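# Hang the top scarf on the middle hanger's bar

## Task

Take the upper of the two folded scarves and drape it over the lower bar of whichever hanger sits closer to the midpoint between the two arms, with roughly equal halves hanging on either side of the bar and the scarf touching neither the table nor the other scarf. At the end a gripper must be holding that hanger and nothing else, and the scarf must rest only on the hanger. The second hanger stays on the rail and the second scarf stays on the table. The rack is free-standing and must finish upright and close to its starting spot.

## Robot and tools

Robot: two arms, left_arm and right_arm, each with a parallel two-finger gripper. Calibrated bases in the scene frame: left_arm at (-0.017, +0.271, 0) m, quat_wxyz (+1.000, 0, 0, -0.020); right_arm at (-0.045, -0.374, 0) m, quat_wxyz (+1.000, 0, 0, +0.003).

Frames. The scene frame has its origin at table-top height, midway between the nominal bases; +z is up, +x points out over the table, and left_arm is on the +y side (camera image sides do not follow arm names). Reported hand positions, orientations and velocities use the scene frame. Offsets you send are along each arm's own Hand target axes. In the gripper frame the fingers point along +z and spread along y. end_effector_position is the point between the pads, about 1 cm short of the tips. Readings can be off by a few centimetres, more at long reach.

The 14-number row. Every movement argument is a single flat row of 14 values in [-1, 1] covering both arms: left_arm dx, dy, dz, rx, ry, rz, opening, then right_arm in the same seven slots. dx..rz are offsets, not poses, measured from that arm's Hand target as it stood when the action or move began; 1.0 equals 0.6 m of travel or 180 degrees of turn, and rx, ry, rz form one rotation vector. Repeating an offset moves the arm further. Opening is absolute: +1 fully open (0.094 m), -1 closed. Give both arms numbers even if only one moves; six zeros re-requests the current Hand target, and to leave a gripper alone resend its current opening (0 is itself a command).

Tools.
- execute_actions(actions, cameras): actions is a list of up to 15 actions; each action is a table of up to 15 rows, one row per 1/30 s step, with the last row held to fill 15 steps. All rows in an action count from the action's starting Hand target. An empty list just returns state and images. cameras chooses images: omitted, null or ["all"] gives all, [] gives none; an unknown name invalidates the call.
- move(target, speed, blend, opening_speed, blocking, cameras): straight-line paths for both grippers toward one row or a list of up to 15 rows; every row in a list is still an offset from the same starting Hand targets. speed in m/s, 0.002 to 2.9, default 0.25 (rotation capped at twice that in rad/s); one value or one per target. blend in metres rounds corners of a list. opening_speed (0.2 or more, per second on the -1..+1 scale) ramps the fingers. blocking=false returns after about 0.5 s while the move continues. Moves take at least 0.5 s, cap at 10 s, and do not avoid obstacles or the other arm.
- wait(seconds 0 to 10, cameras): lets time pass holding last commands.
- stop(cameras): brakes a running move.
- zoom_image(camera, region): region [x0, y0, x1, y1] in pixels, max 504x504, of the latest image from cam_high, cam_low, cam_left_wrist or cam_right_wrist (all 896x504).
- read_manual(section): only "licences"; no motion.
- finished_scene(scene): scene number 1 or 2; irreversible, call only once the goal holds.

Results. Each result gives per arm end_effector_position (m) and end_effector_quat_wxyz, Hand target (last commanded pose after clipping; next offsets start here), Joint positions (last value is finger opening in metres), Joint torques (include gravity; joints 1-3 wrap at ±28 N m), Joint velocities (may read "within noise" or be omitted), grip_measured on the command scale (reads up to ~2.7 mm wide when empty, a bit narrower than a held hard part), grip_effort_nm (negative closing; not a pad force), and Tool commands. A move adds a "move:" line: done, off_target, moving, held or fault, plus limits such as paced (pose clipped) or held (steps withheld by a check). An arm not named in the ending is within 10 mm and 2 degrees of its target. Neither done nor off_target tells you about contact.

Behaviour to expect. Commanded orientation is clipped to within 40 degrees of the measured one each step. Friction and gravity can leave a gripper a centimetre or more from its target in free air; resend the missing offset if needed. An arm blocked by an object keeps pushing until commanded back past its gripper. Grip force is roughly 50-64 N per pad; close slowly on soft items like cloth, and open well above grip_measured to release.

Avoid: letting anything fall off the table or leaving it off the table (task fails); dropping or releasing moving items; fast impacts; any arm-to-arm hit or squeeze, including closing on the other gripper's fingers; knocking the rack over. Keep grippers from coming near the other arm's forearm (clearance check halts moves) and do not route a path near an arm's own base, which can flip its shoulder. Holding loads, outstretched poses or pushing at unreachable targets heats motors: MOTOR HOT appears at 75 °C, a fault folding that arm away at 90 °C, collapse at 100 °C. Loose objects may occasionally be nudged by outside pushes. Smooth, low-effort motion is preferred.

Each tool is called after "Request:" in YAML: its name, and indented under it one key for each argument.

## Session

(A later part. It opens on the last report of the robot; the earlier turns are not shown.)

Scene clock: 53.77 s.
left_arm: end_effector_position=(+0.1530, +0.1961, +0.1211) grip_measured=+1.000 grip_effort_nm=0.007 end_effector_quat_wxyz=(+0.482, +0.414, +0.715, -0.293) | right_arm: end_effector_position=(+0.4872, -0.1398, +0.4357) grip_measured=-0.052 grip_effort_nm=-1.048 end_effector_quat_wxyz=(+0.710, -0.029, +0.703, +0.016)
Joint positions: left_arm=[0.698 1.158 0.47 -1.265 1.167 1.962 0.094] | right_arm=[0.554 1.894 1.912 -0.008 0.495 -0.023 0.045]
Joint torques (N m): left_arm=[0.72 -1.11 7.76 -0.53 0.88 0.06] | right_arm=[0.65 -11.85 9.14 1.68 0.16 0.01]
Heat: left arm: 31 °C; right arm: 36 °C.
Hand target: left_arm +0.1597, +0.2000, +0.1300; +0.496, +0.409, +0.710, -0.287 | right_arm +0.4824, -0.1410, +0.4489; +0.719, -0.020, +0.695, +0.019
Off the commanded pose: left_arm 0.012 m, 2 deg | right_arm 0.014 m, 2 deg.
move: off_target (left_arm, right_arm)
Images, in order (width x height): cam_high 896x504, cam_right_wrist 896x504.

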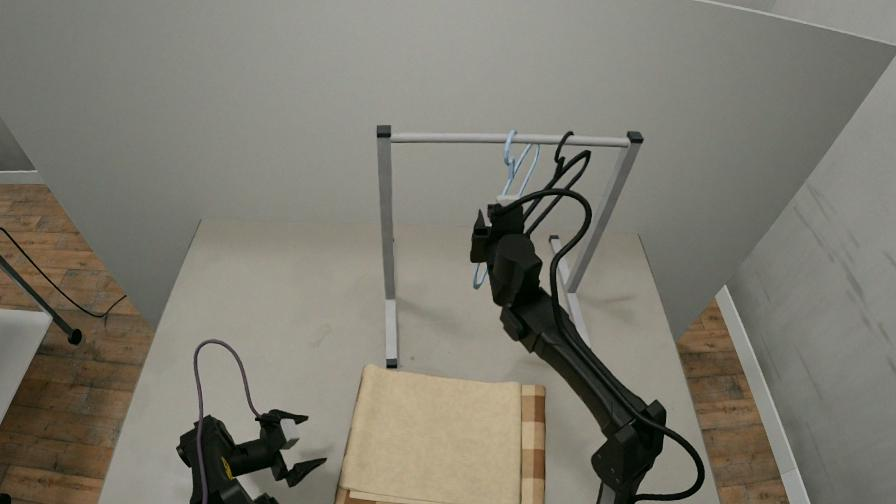

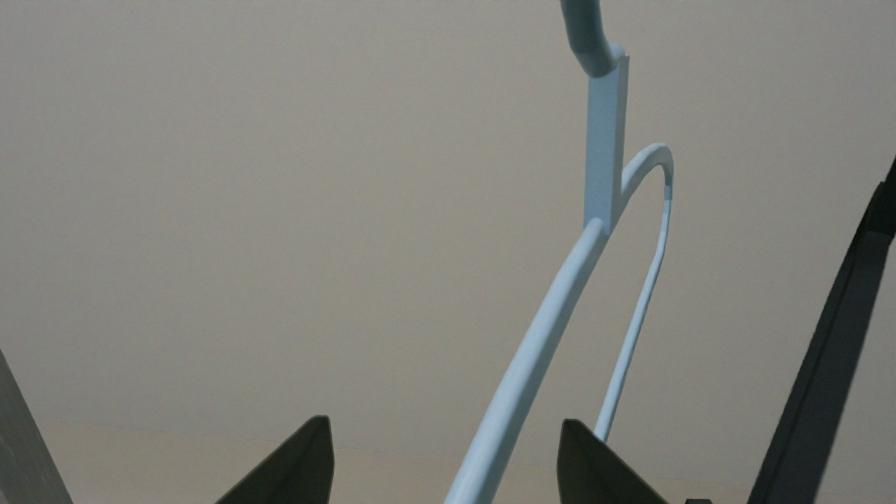

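Request:
move:
  target: [0,0,0,0,0,0,1,0,0,0.0,0,0,0,1]
  opening_speed: 0.6
  cameras: ["cam_right_wrist","cam_high","cam_low"]

Scene clock: 57.67 s.
left_arm: end_effector_position=(+0.1530, +0.1961, +0.1211) grip_measured=+1.000 grip_effort_nm=0.012 end_effector_quat_wxyz=(+0.482, +0.414, +0.715, -0.293) | right_arm: end_effector_position=(+0.4873, -0.1410, +0.4357) grip_measured=+0.998 grip_effort_nm=0.081 end_effector_quat_wxyz=(+0.710, -0.027, +0.703, +0.014)
Joint positions: left_arm=[0.698 1.158 0.47 -1.265 1.167 1.963 0.094] | right_arm=[0.554 1.894 1.912 -0.008 0.501 -0.023 0.094]
Joint torques (N m): left_arm=[0.73 -1.1 7.75 -0.52 0.88 0.05] | right_arm=[0.65 -11.85 9.13 1.68 0.1 0.01]
Heat: left arm: 31 °C; right arm: 37 °C.
Hand target: left_arm +0.1597, +0.2000, +0.1300; +0.496, +0.410, +0.710, -0.287 | right_arm +0.4824, -0.1410, +0.4489; +0.719, -0.020, +0.695, +0.019
Off the commanded pose: left_arm 0.012 m, 2 deg | right_arm 0.014 m, 2 deg.
move: off_target (left_arm, right_arm)
Images, in order (width x height): cam_high 896x504, cam_low 896x504, cam_right_wrist 896x504.

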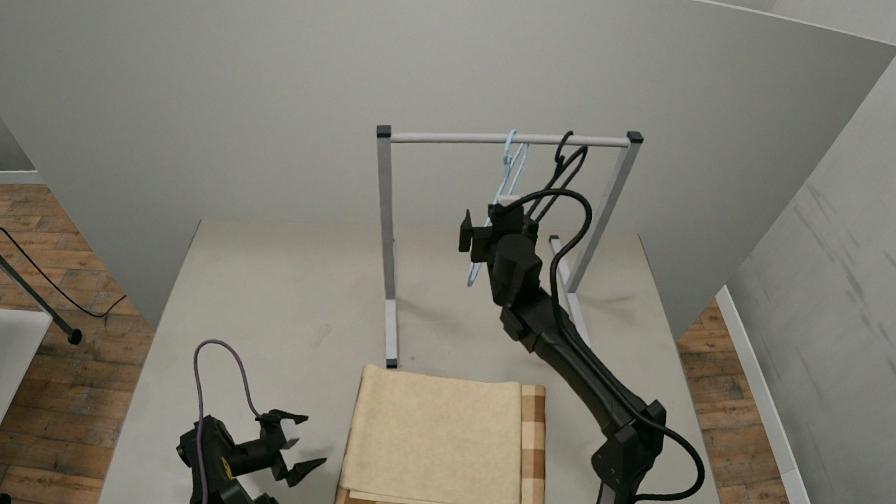

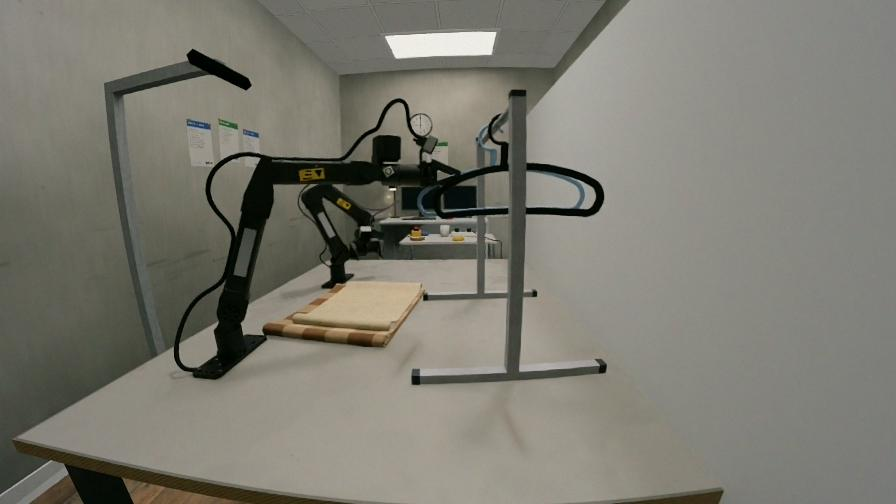

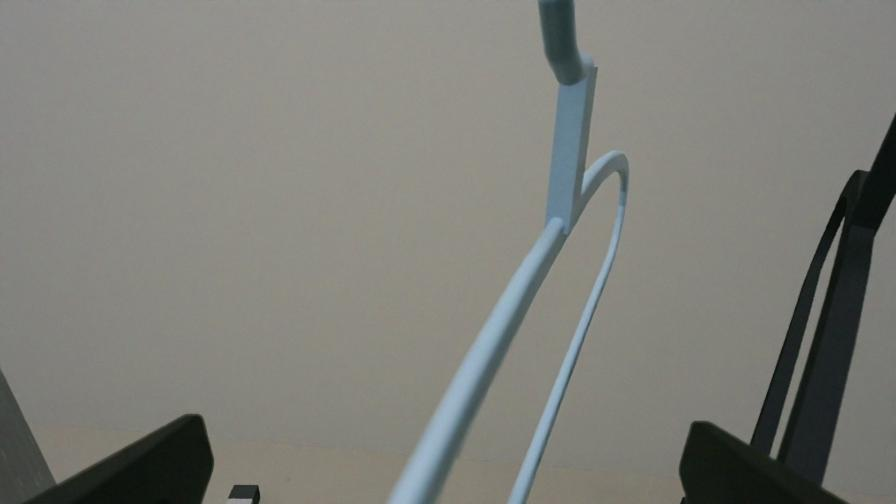

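Request:
move:
  target: [0,0,0,0,0,0,1,-0.025,0.0097,0.0065,0.1388,0,-0.0048,1]
  speed: 0.15
  cameras: ["cam_right_wrist","cam_high","cam_low"]

Scene clock: 61.30 s.
left_arm: end_effector_position=(+0.1530, +0.1961, +0.1211) grip_measured=+1.000 grip_effort_nm=0.012 end_effector_quat_wxyz=(+0.482, +0.414, +0.715, -0.293) | right_arm: end_effector_position=(+0.4847, -0.1395, +0.4649) grip_measured=+0.998 grip_effort_nm=0.076 end_effector_quat_wxyz=(+0.707, +0.128, +0.682, -0.137)
Joint positions: left_arm=[0.698 1.158 0.47 -1.265 1.167 1.963 0.094] | right_arm=[0.682 2.238 2.527 -0.214 1.064 -0.071 0.094]
Joint torques (N m): left_arm=[0.7 -1.11 7.75 -0.52 0.88 0.05] | right_arm=[0.65 -11.14 10.48 1.25 0.06 -0.01]
Heat: left arm: 32 °C; right arm: 37 °C.
Hand target: left_arm +0.1597, +0.2000, +0.1300; +0.496, +0.410, +0.710, -0.287 | right_arm +0.4854, -0.1351, +0.4641; +0.706, +0.131, +0.682, -0.137
Off the commanded pose: left_arm 0.012 m, 2 deg | right_arm 0.005 m, 0 deg.
move: off_target (left_arm)
Images, in order (width x height): cam_high 896x504, cam_low 896x504, cam_right_wrist 896x504.

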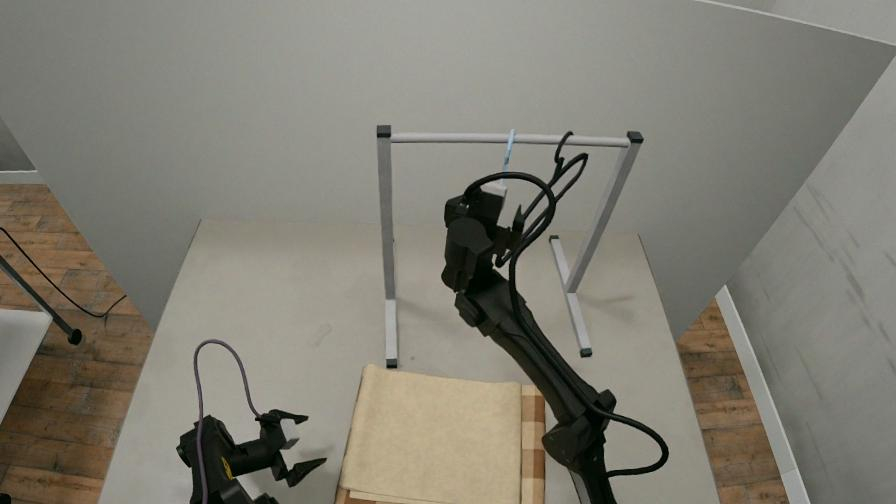

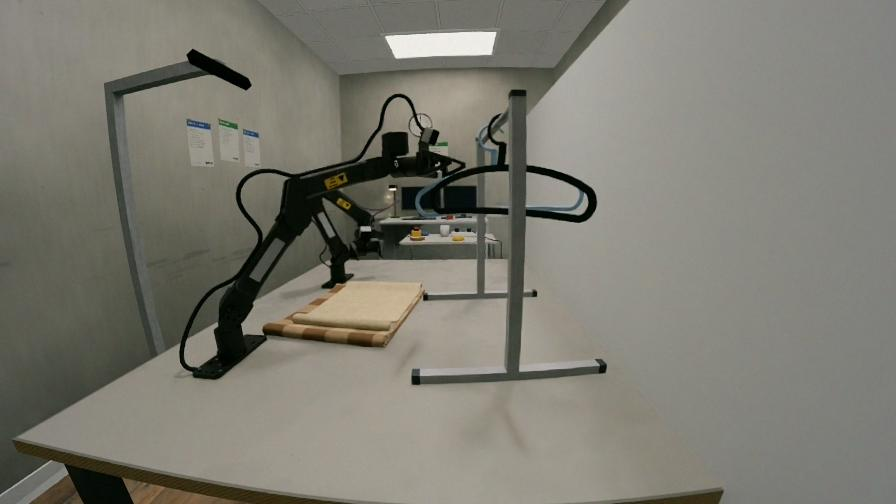

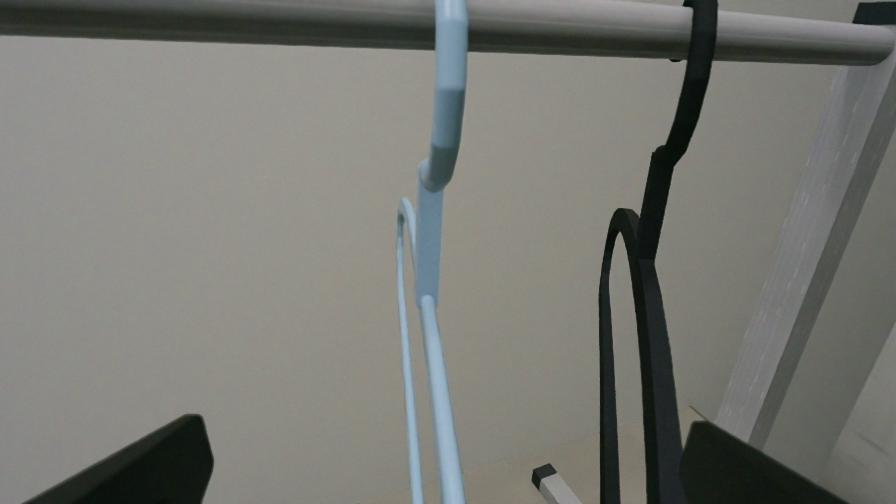

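Request:
move:
  target: [0,0,0,0,0,0,1,0.0442,-0.0163,-0.0263,-0.0389,0.008,0.0014,1]
  speed: 0.08
  cameras: ["cam_right_wrist","cam_high","cam_low"]

Scene clock: 64.47 s.
left_arm: end_effector_position=(+0.1530, +0.1961, +0.1211) grip_measured=+1.000 grip_effort_nm=0.007 end_effector_quat_wxyz=(+0.482, +0.414, +0.715, -0.293) | right_arm: end_effector_position=(+0.4773, -0.1321, +0.4186) grip_measured=+0.998 grip_effort_nm=0.076 end_effector_quat_wxyz=(+0.694, +0.083, +0.707, -0.106)
Joint positions: left_arm=[0.698 1.158 0.47 -1.265 1.167 1.963 0.094] | right_arm=[0.682 2.046 2.084 -0.062 0.954 -0.015 0.094]
Joint torques (N m): left_arm=[0.72 -1.11 7.75 -0.52 0.89 0.05] | right_arm=[0.03 -15.91 6.17 1.53 -0.02 0.01]
Heat: left arm: 32 °C; right arm: 38 °C.
Hand target: left_arm +0.1597, +0.2000, +0.1300; +0.496, +0.410, +0.710, -0.287 | right_arm +0.4680, -0.1387, +0.4371; +0.705, +0.091, +0.698, -0.092
Off the commanded pose: left_arm 0.012 m, 2 deg | right_arm 0.022 m, 2 deg.
move: off_target (left_arm, right_arm)
Images, in order (width x height): cam_high 896x504, cam_low 896x504, cam_right_wrist 896x504.

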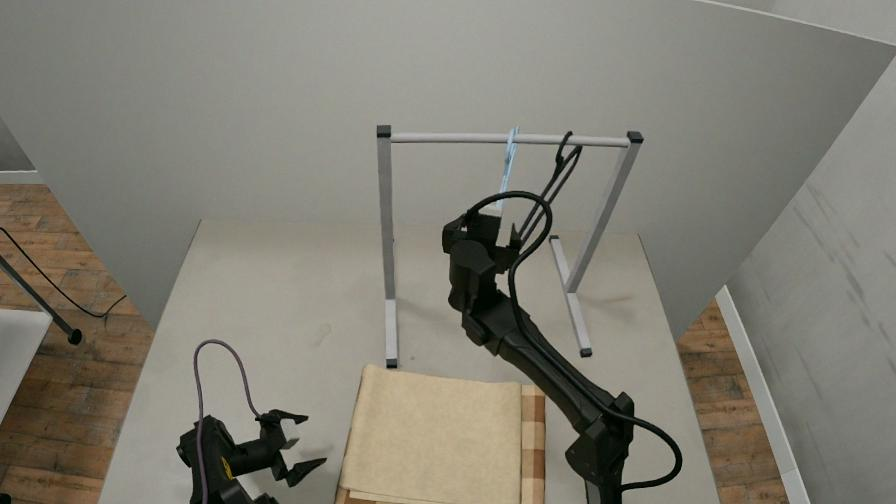

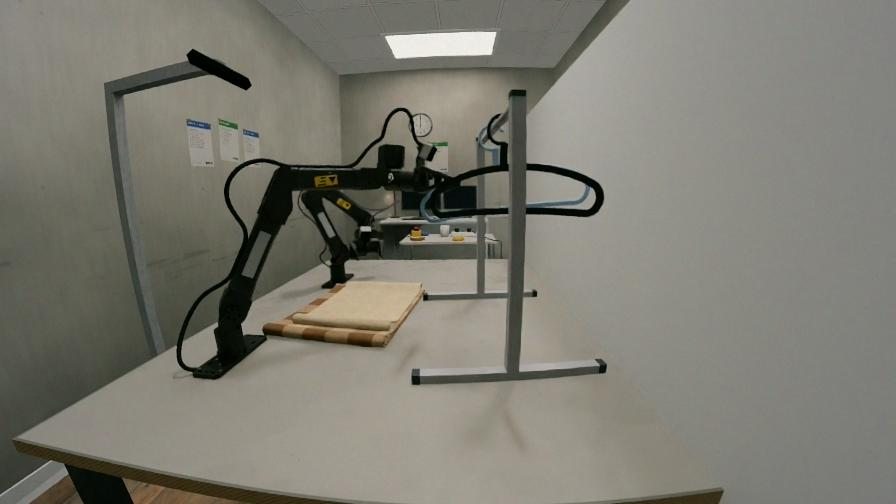

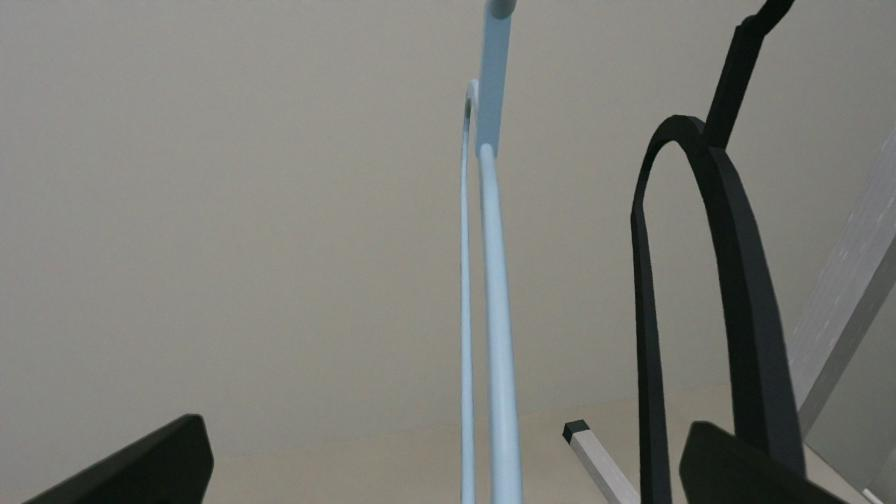

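Request:
move:
  target: [0,0,0,0,0,0,1,-0.012,-0.008,0.002,-0.008,0,0,1]
  speed: 0.05
  cameras: ["cam_right_wrist","cam_low"]

Scene clock: 67.00 s.
left_arm: end_effector_position=(+0.1530, +0.1961, +0.1211) grip_measured=+1.000 grip_effort_nm=0.007 end_effector_quat_wxyz=(+0.482, +0.414, +0.715, -0.293) | right_arm: end_effector_position=(+0.4777, -0.1320, +0.4259) grip_measured=+0.998 grip_effort_nm=0.071 end_effector_quat_wxyz=(+0.699, +0.075, +0.705, -0.091)
Joint positions: left_arm=[0.698 1.158 0.47 -1.265 1.167 1.963 0.094] | right_arm=[0.674 2.032 2.084 -0.062 0.916 -0.015 0.094]
Joint torques (N m): left_arm=[0.72 -1.1 7.75 -0.52 0.88 0.05] | right_arm=[-0.61 -16.32 6.26 1.37 -0.06 0.02]
Heat: left arm: 32 °C; right arm: 39 °C.
Hand target: left_arm +0.1597, +0.2000, +0.1300; +0.496, +0.410, +0.710, -0.287 | right_arm +0.4679, -0.1436, +0.4443; +0.706, +0.082, +0.699, -0.083
Off the commanded pose: left_arm 0.012 m, 2 deg | right_arm 0.024 m, 2 deg.
move: off_target (left_arm, right_arm)
Images, in order (width x height): cam_low 896x504, cam_right_wrist 896x504.

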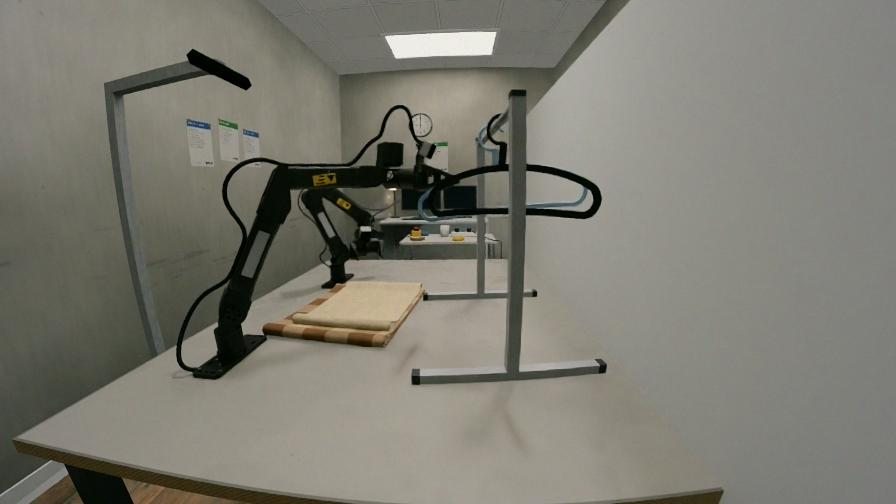

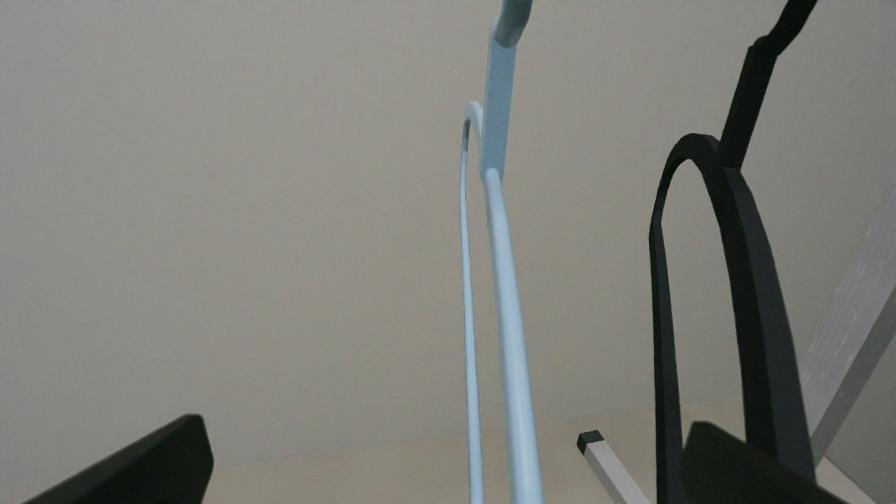

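Request:
move:
  target: [0,0,0,0,0,0,1,0.0,-0.014,0.0,-0.005,0,0,1]
  speed: 0.08
  cameras: ["cam_right_wrist"]

Scene clock: 68.37 s.
left_arm: end_effector_position=(+0.1530, +0.1961, +0.1211) grip_measured=+1.000 grip_effort_nm=0.012 end_effector_quat_wxyz=(+0.482, +0.414, +0.715, -0.293) | right_arm: end_effector_position=(+0.4758, -0.1409, +0.4242) grip_measured=+0.998 grip_effort_nm=0.076 end_effector_quat_wxyz=(+0.696, +0.066, +0.710, -0.089)
Joint positions: left_arm=[0.698 1.158 0.47 -1.265 1.167 1.963 0.094] | right_arm=[0.658 1.99 2.027 -0.063 0.884 -0.015 0.094]
Joint torques (N m): left_arm=[0.73 -1.11 7.75 -0.53 0.88 0.05] | right_arm=[-0.58 -15.98 6.09 1.56 -0.08 0.03]
Heat: left arm: 32 °C; right arm: 40 °C.
Hand target: left_arm +0.1597, +0.2000, +0.1300; +0.496, +0.410, +0.710, -0.287 | right_arm +0.4659, -0.1519, +0.4443; +0.706, +0.077, +0.699, -0.077
Off the commanded pose: left_arm 0.012 m, 2 deg | right_arm 0.025 m, 2 deg.
move: off_target (left_arm, right_arm)

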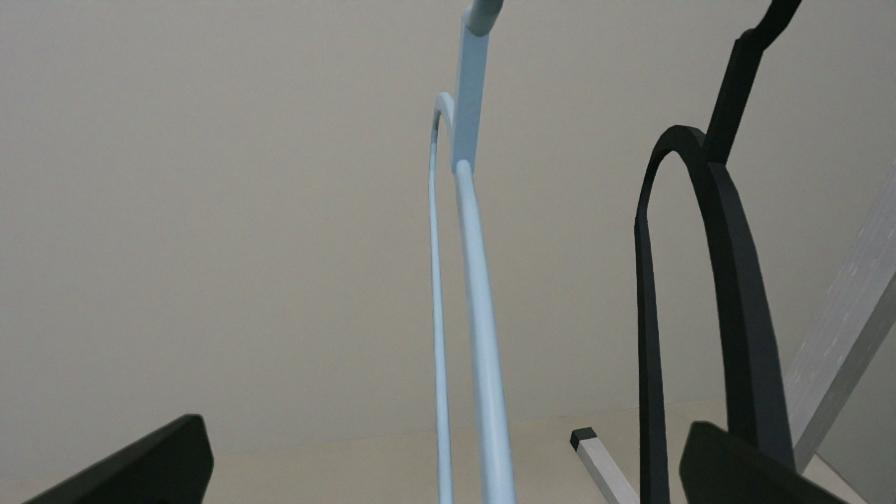

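Request:
move:
  target: [0,0,0,0,0,0,1,0.0,-0.011,0.0,0,0,0,1]
  speed: 0.08
  cameras: ["cam_right_wrist"]

Request:
move:
  target: [0,0,0,0,0,0,1,0,0,0.0,0,0,0,-0.5]
  opening_speed: 0.5
  cameras: ["cam_right_wrist","cam_high"]

Scene clock: 69.50 s.
left_arm: end_effector_position=(+0.1530, +0.1961, +0.1211) grip_measured=+1.000 grip_effort_nm=0.012 end_effector_quat_wxyz=(+0.482, +0.414, +0.715, -0.293) | right_arm: end_effector_position=(+0.4746, -0.1470, +0.4230) grip_measured=+0.998 grip_effort_nm=0.076 end_effector_quat_wxyz=(+0.694, +0.065, +0.711, -0.090)
Joint positions: left_arm=[0.698 1.158 0.47 -1.265 1.167 1.963 0.094] | right_arm=[0.648 1.967 1.994 -0.058 0.873 -0.015 0.094]
Joint torques (N m): left_arm=[0.75 -1.13 7.73 -0.52 0.88 0.05] | right_arm=[-0.62 -15.86 6.13 1.6 -0.04 0.03]
Heat: left arm: 32 °C; right arm: 40 °C.
Hand target: left_arm +0.1597, +0.2000, +0.1300; +0.496, +0.410, +0.710, -0.287 | right_arm +0.4646, -0.1582, +0.4442; +0.706, +0.076, +0.700, -0.078
Off the commanded pose: left_arm 0.012 m, 2 deg | right_arm 0.026 m, 3 deg.
move: off_target (left_arm, right_arm)

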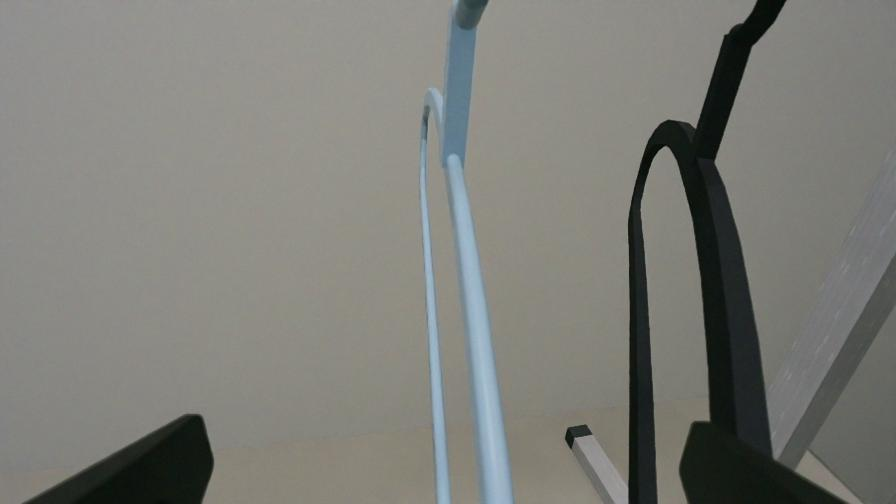

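Scene clock: 72.70 s.
left_arm: end_effector_position=(+0.1529, +0.1961, +0.1211) grip_measured=+1.000 grip_effort_nm=0.007 end_effector_quat_wxyz=(+0.482, +0.414, +0.715, -0.293) | right_arm: end_effector_position=(+0.4747, -0.1468, +0.4231) grip_measured=-0.498 grip_effort_nm=-0.100 end_effector_quat_wxyz=(+0.694, +0.064, +0.711, -0.090)
Joint positions: left_arm=[0.698 1.158 0.47 -1.265 1.167 1.963 0.094] | right_arm=[0.648 1.967 1.994 -0.057 0.872 -0.015 0.024]
Joint torques (N m): left_arm=[0.73 -1.11 7.75 -0.52 0.88 0.05] | right_arm=[-0.61 -15.84 6.16 1.6 -0.03 0.03]
Heat: left arm: 32 °C; right arm: 40 °C.
Hand target: left_arm +0.1597, +0.2000, +0.1300; +0.496, +0.409, +0.710, -0.287 | right_arm +0.4646, -0.1582, +0.4442; +0.706, +0.076, +0.700, -0.077
Off the commanded pose: left_arm 0.012 m, 2 deg | right_arm 0.026 m, 3 deg.
move: off_target (left_arm, right_arm)
Images, in order (width x height): cam_high 896x504, cam_right_wrist 896x504.

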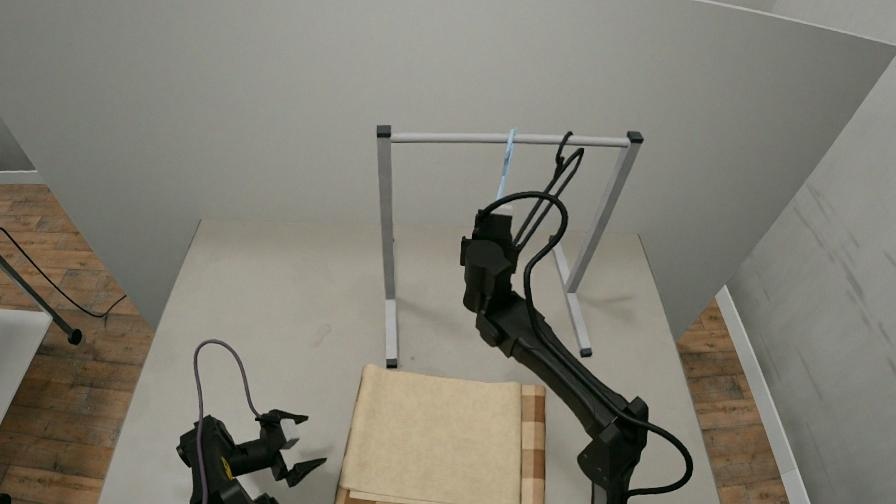

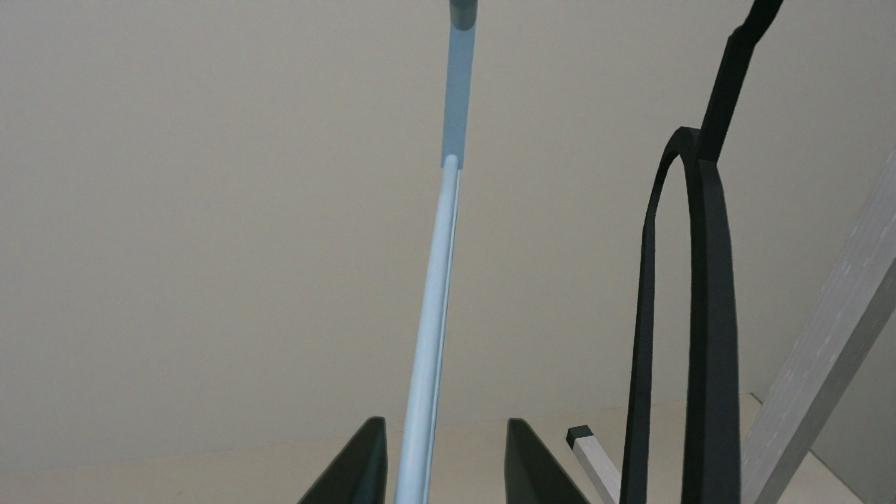

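Aligned inside the slot. Close fully.

Request:
move:
  target: [0,0,0,0,0,0,1,0,0,0.0,0,0,0,-0.95]
  opening_speed: 0.3
  cameras: ["cam_right_wrist","cam_high","cam_low"]

Scene clock: 74.63 s.
left_arm: end_effector_position=(+0.1529, +0.1961, +0.1211) grip_measured=+1.000 grip_effort_nm=0.012 end_effector_quat_wxyz=(+0.482, +0.414, +0.715, -0.293) | right_arm: end_effector_position=(+0.4747, -0.1467, +0.4232) grip_measured=-0.930 grip_effort_nm=-0.999 end_effector_quat_wxyz=(+0.695, +0.064, +0.711, -0.090)
Joint positions: left_arm=[0.698 1.158 0.47 -1.265 1.167 1.963 0.094] | right_arm=[0.648 1.967 1.994 -0.057 0.872 -0.015 0.003]
Joint torques (N m): left_arm=[0.72 -1.09 7.75 -0.53 0.88 0.06] | right_arm=[-0.62 -15.84 6.17 1.59 -0.03 0.02]
Heat: left arm: 32 °C; right arm: 40 °C.
Hand target: left_arm +0.1597, +0.2000, +0.1300; +0.496, +0.409, +0.710, -0.287 | right_arm +0.4646, -0.1582, +0.4441; +0.706, +0.076, +0.700, -0.078
Off the commanded pose: left_arm 0.012 m, 2 deg | right_arm 0.026 m, 3 deg.
move: off_target (left_arm, right_arm)
Images, in order (width x height): cam_high 896x504, cam_low 896x504, cam_right_wrist 896x504.

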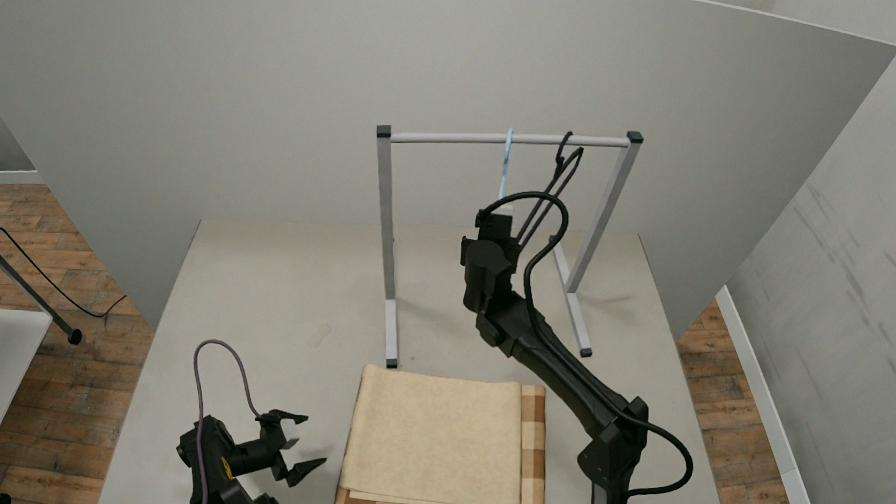

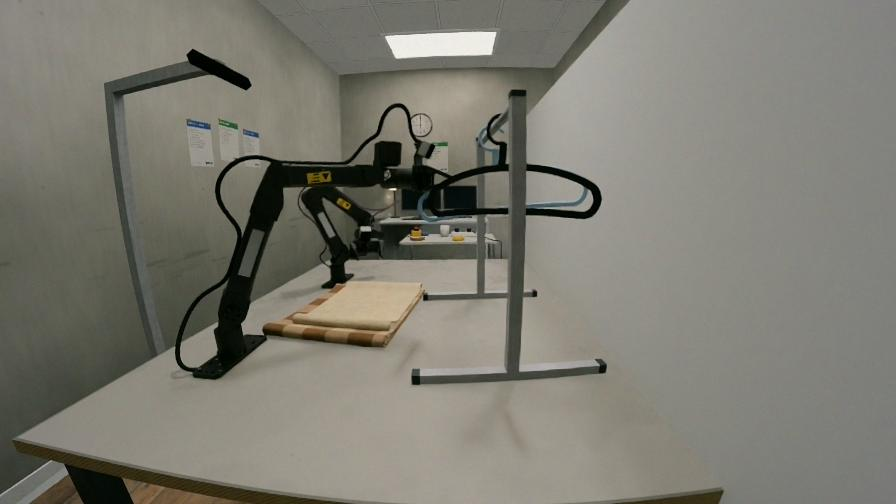

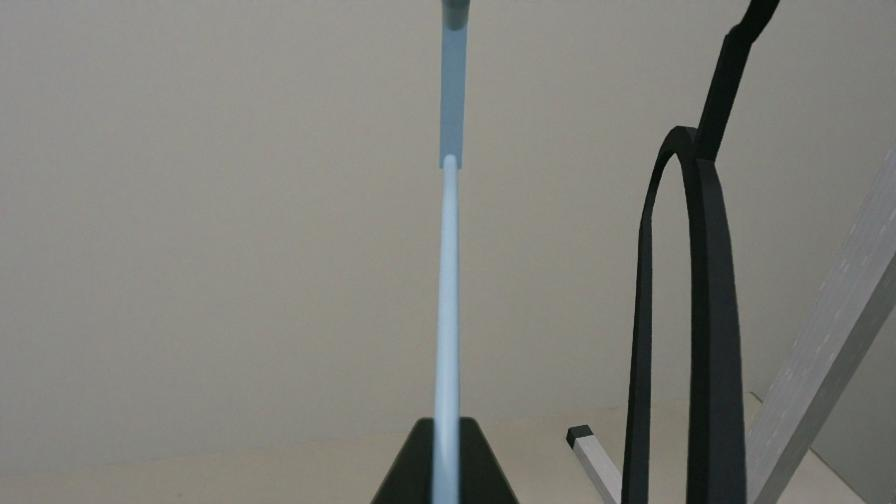

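Request:
move:
  target: [0,0,0,0,0,0,1,-0.075,0,0.0,0,0,0,-0.95]
  speed: 0.06

Scene clock: 76.47 s.
left_arm: end_effector_position=(+0.1529, +0.1961, +0.1211) grip_measured=+1.000 grip_effort_nm=0.012 end_effector_quat_wxyz=(+0.482, +0.414, +0.715, -0.293) | right_arm: end_effector_position=(+0.4628, -0.1552, +0.4631) grip_measured=-0.932 grip_effort_nm=-1.043 end_effector_quat_wxyz=(+0.684, +0.053, +0.721, -0.098)
Joint positions: left_arm=[0.698 1.158 0.47 -1.265 1.167 1.963 0.094] | right_arm=[0.648 1.987 2.225 -0.309 0.868 -0.015 0.003]
Joint torques (N m): left_arm=[0.73 -1.11 7.72 -0.53 0.88 0.05] | right_arm=[-0.46 -10.56 12.29 2 0.04 0.01]
Heat: left arm: 32 °C; right arm: 40 °C.
Hand target: left_arm +0.1597, +0.2000, +0.1300; +0.496, +0.409, +0.710, -0.287 | right_arm +0.4642, -0.1581, +0.4892; +0.706, +0.076, +0.700, -0.077
Off the commanded pose: left_arm 0.012 m, 2 deg | right_arm 0.026 m, 5 deg.
move: off_target (left_arm, right_arm)

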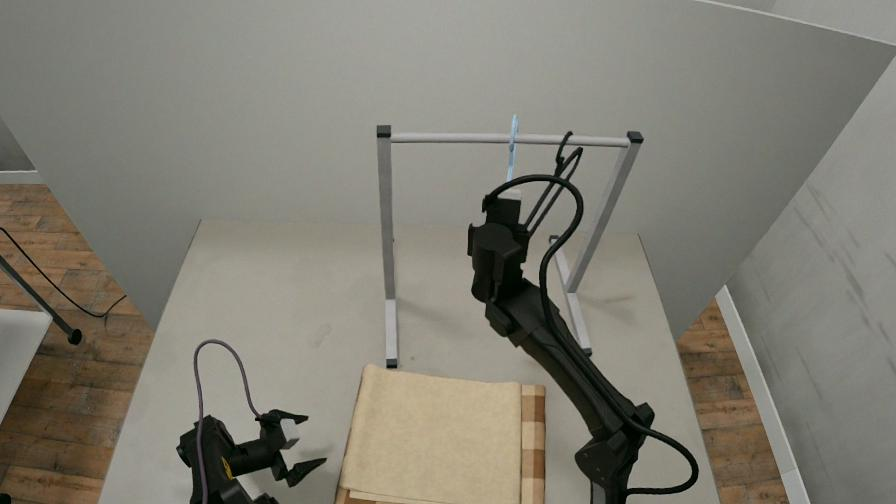

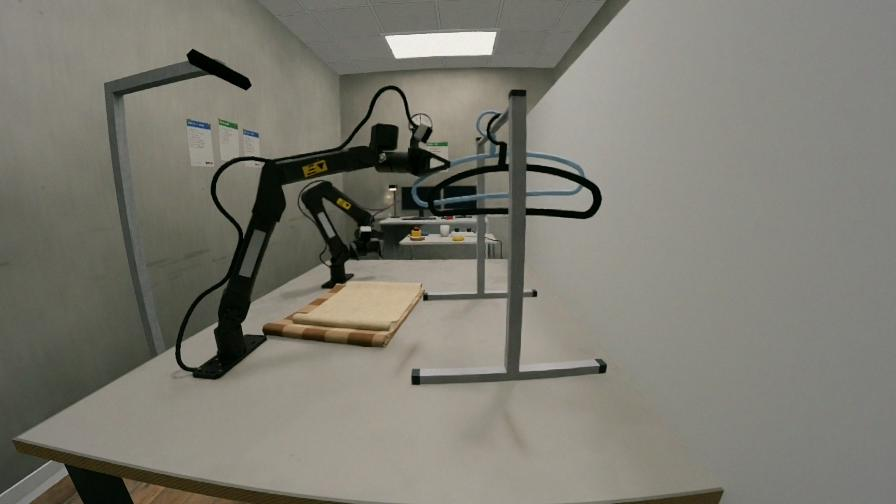

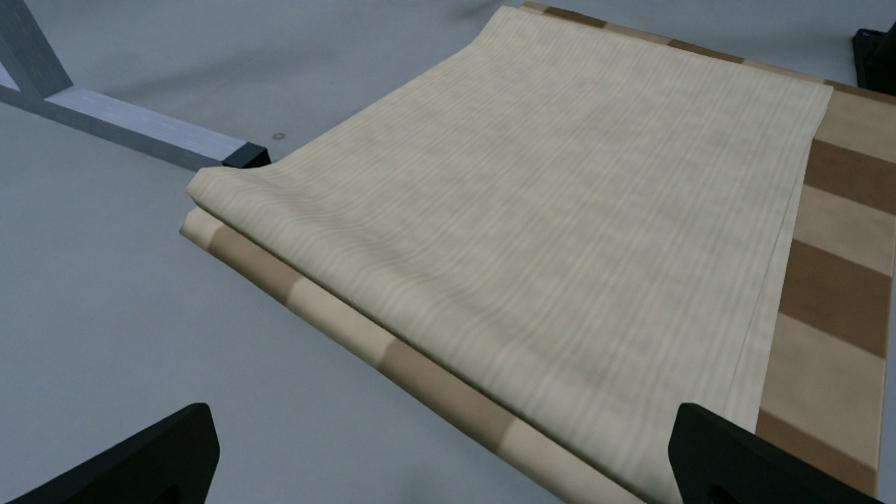

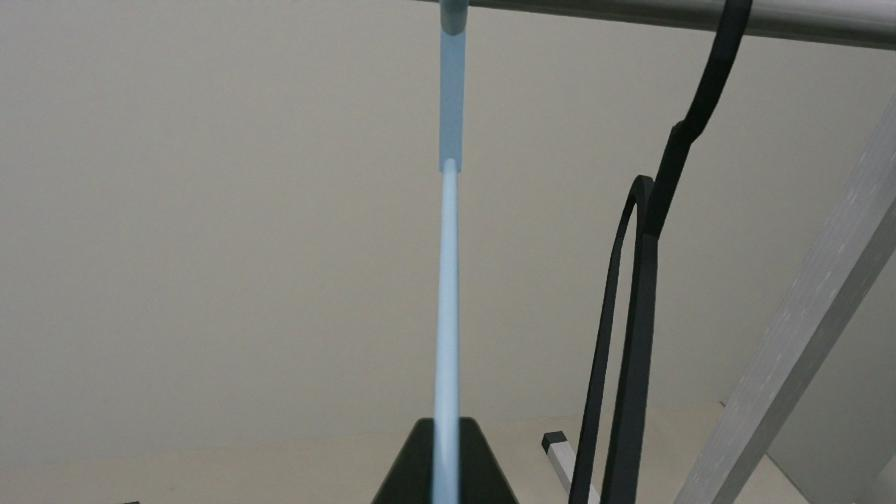

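Request:
zoom_image:
  camera: "cam_low"
  region: [400, 85, 600, 225]

Request:
zoom_image:
  camera: "cam_high"
  region: [470, 100, 590, 200]

Scaled by 2.520.

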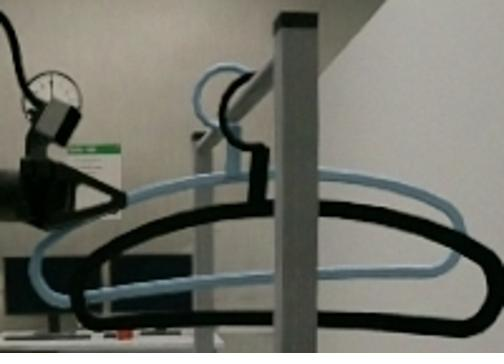

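Scaled by 4.200.

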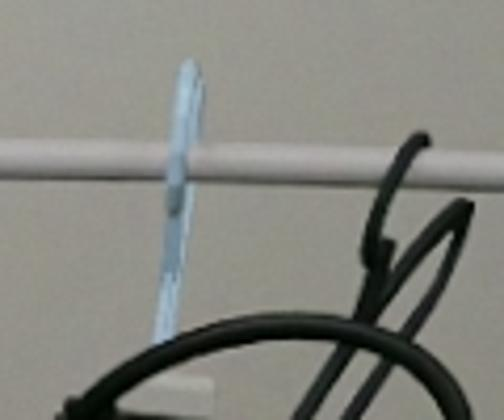

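Request:
move:
  target: [0,0,0,0,0,0,1,0.02,0,0.0,0,-0.0417,0,-0.95]
  speed: 0.06
  cameras: ["cam_right_wrist","cam_high","cam_low"]

Request:
zoom_image:
  camera: "cam_low"
  region: [400, 85, 600, 225]

Scene clock: 79.47 s.
left_arm: end_effector_position=(+0.1529, +0.1961, +0.1211) grip_measured=+1.000 grip_effort_nm=0.012 end_effector_quat_wxyz=(+0.482, +0.414, +0.715, -0.293) | right_arm: end_effector_position=(+0.4776, -0.1432, +0.4444) grip_measured=-0.932 grip_effort_nm=-1.038 end_effector_quat_wxyz=(+0.731, +0.054, +0.673, -0.098)
Joint positions: left_arm=[0.698 1.158 0.47 -1.265 1.167 1.963 0.094] | right_arm=[0.648 1.978 1.972 0.142 0.863 -0.155 0.003]
Joint torques (N m): left_arm=[0.72 -1.09 7.75 -0.52 0.88 0.05] | right_arm=[-0.83 -16.68 6.83 1.74 -0.13 -0.07]
Heat: left arm: 33 °C; right arm: 41 °C.
Hand target: left_arm +0.1597, +0.2000, +0.1300; +0.496, +0.409, +0.710, -0.287 | right_arm +0.4642, -0.1581, +0.4772; +0.751, +0.071, +0.652, -0.082
Off the commanded pose: left_arm 0.012 m, 2 deg | right_arm 0.038 m, 4 deg.
move: off_target (left_arm, right_arm)
Images, in order (width x height): cam_high 896x504, cam_low 896x504, cam_right_wrist 896x504.

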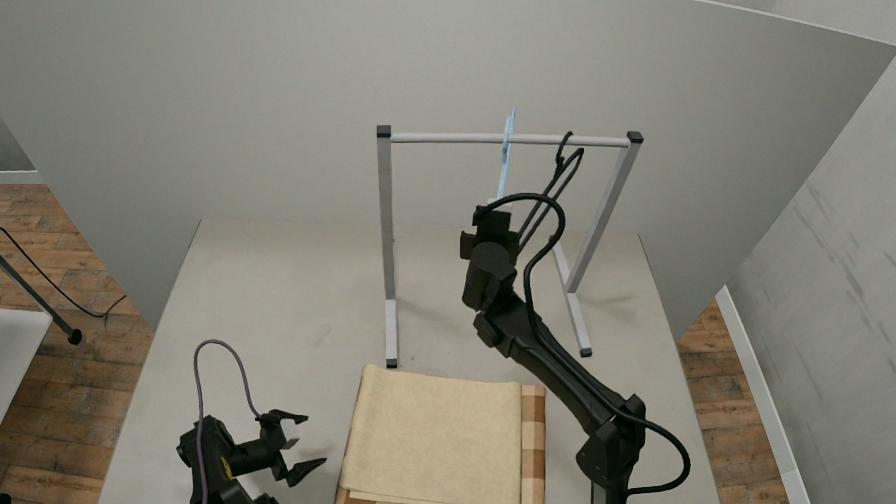

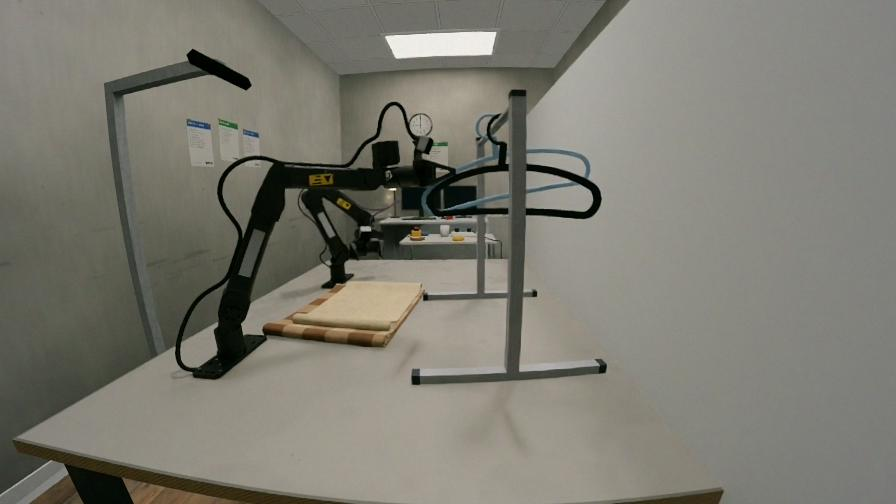

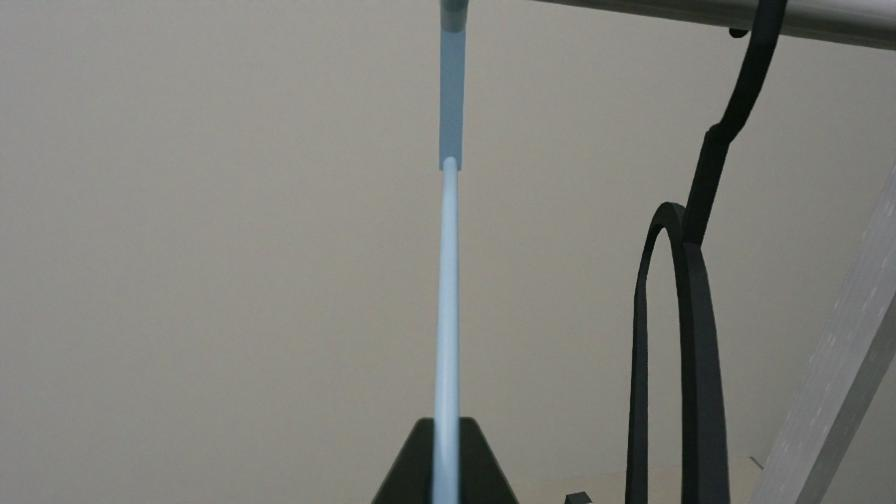

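Scaled by 2.520.

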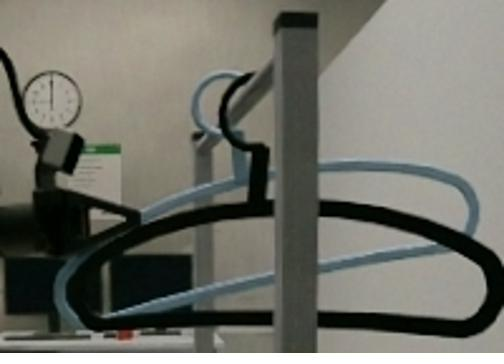

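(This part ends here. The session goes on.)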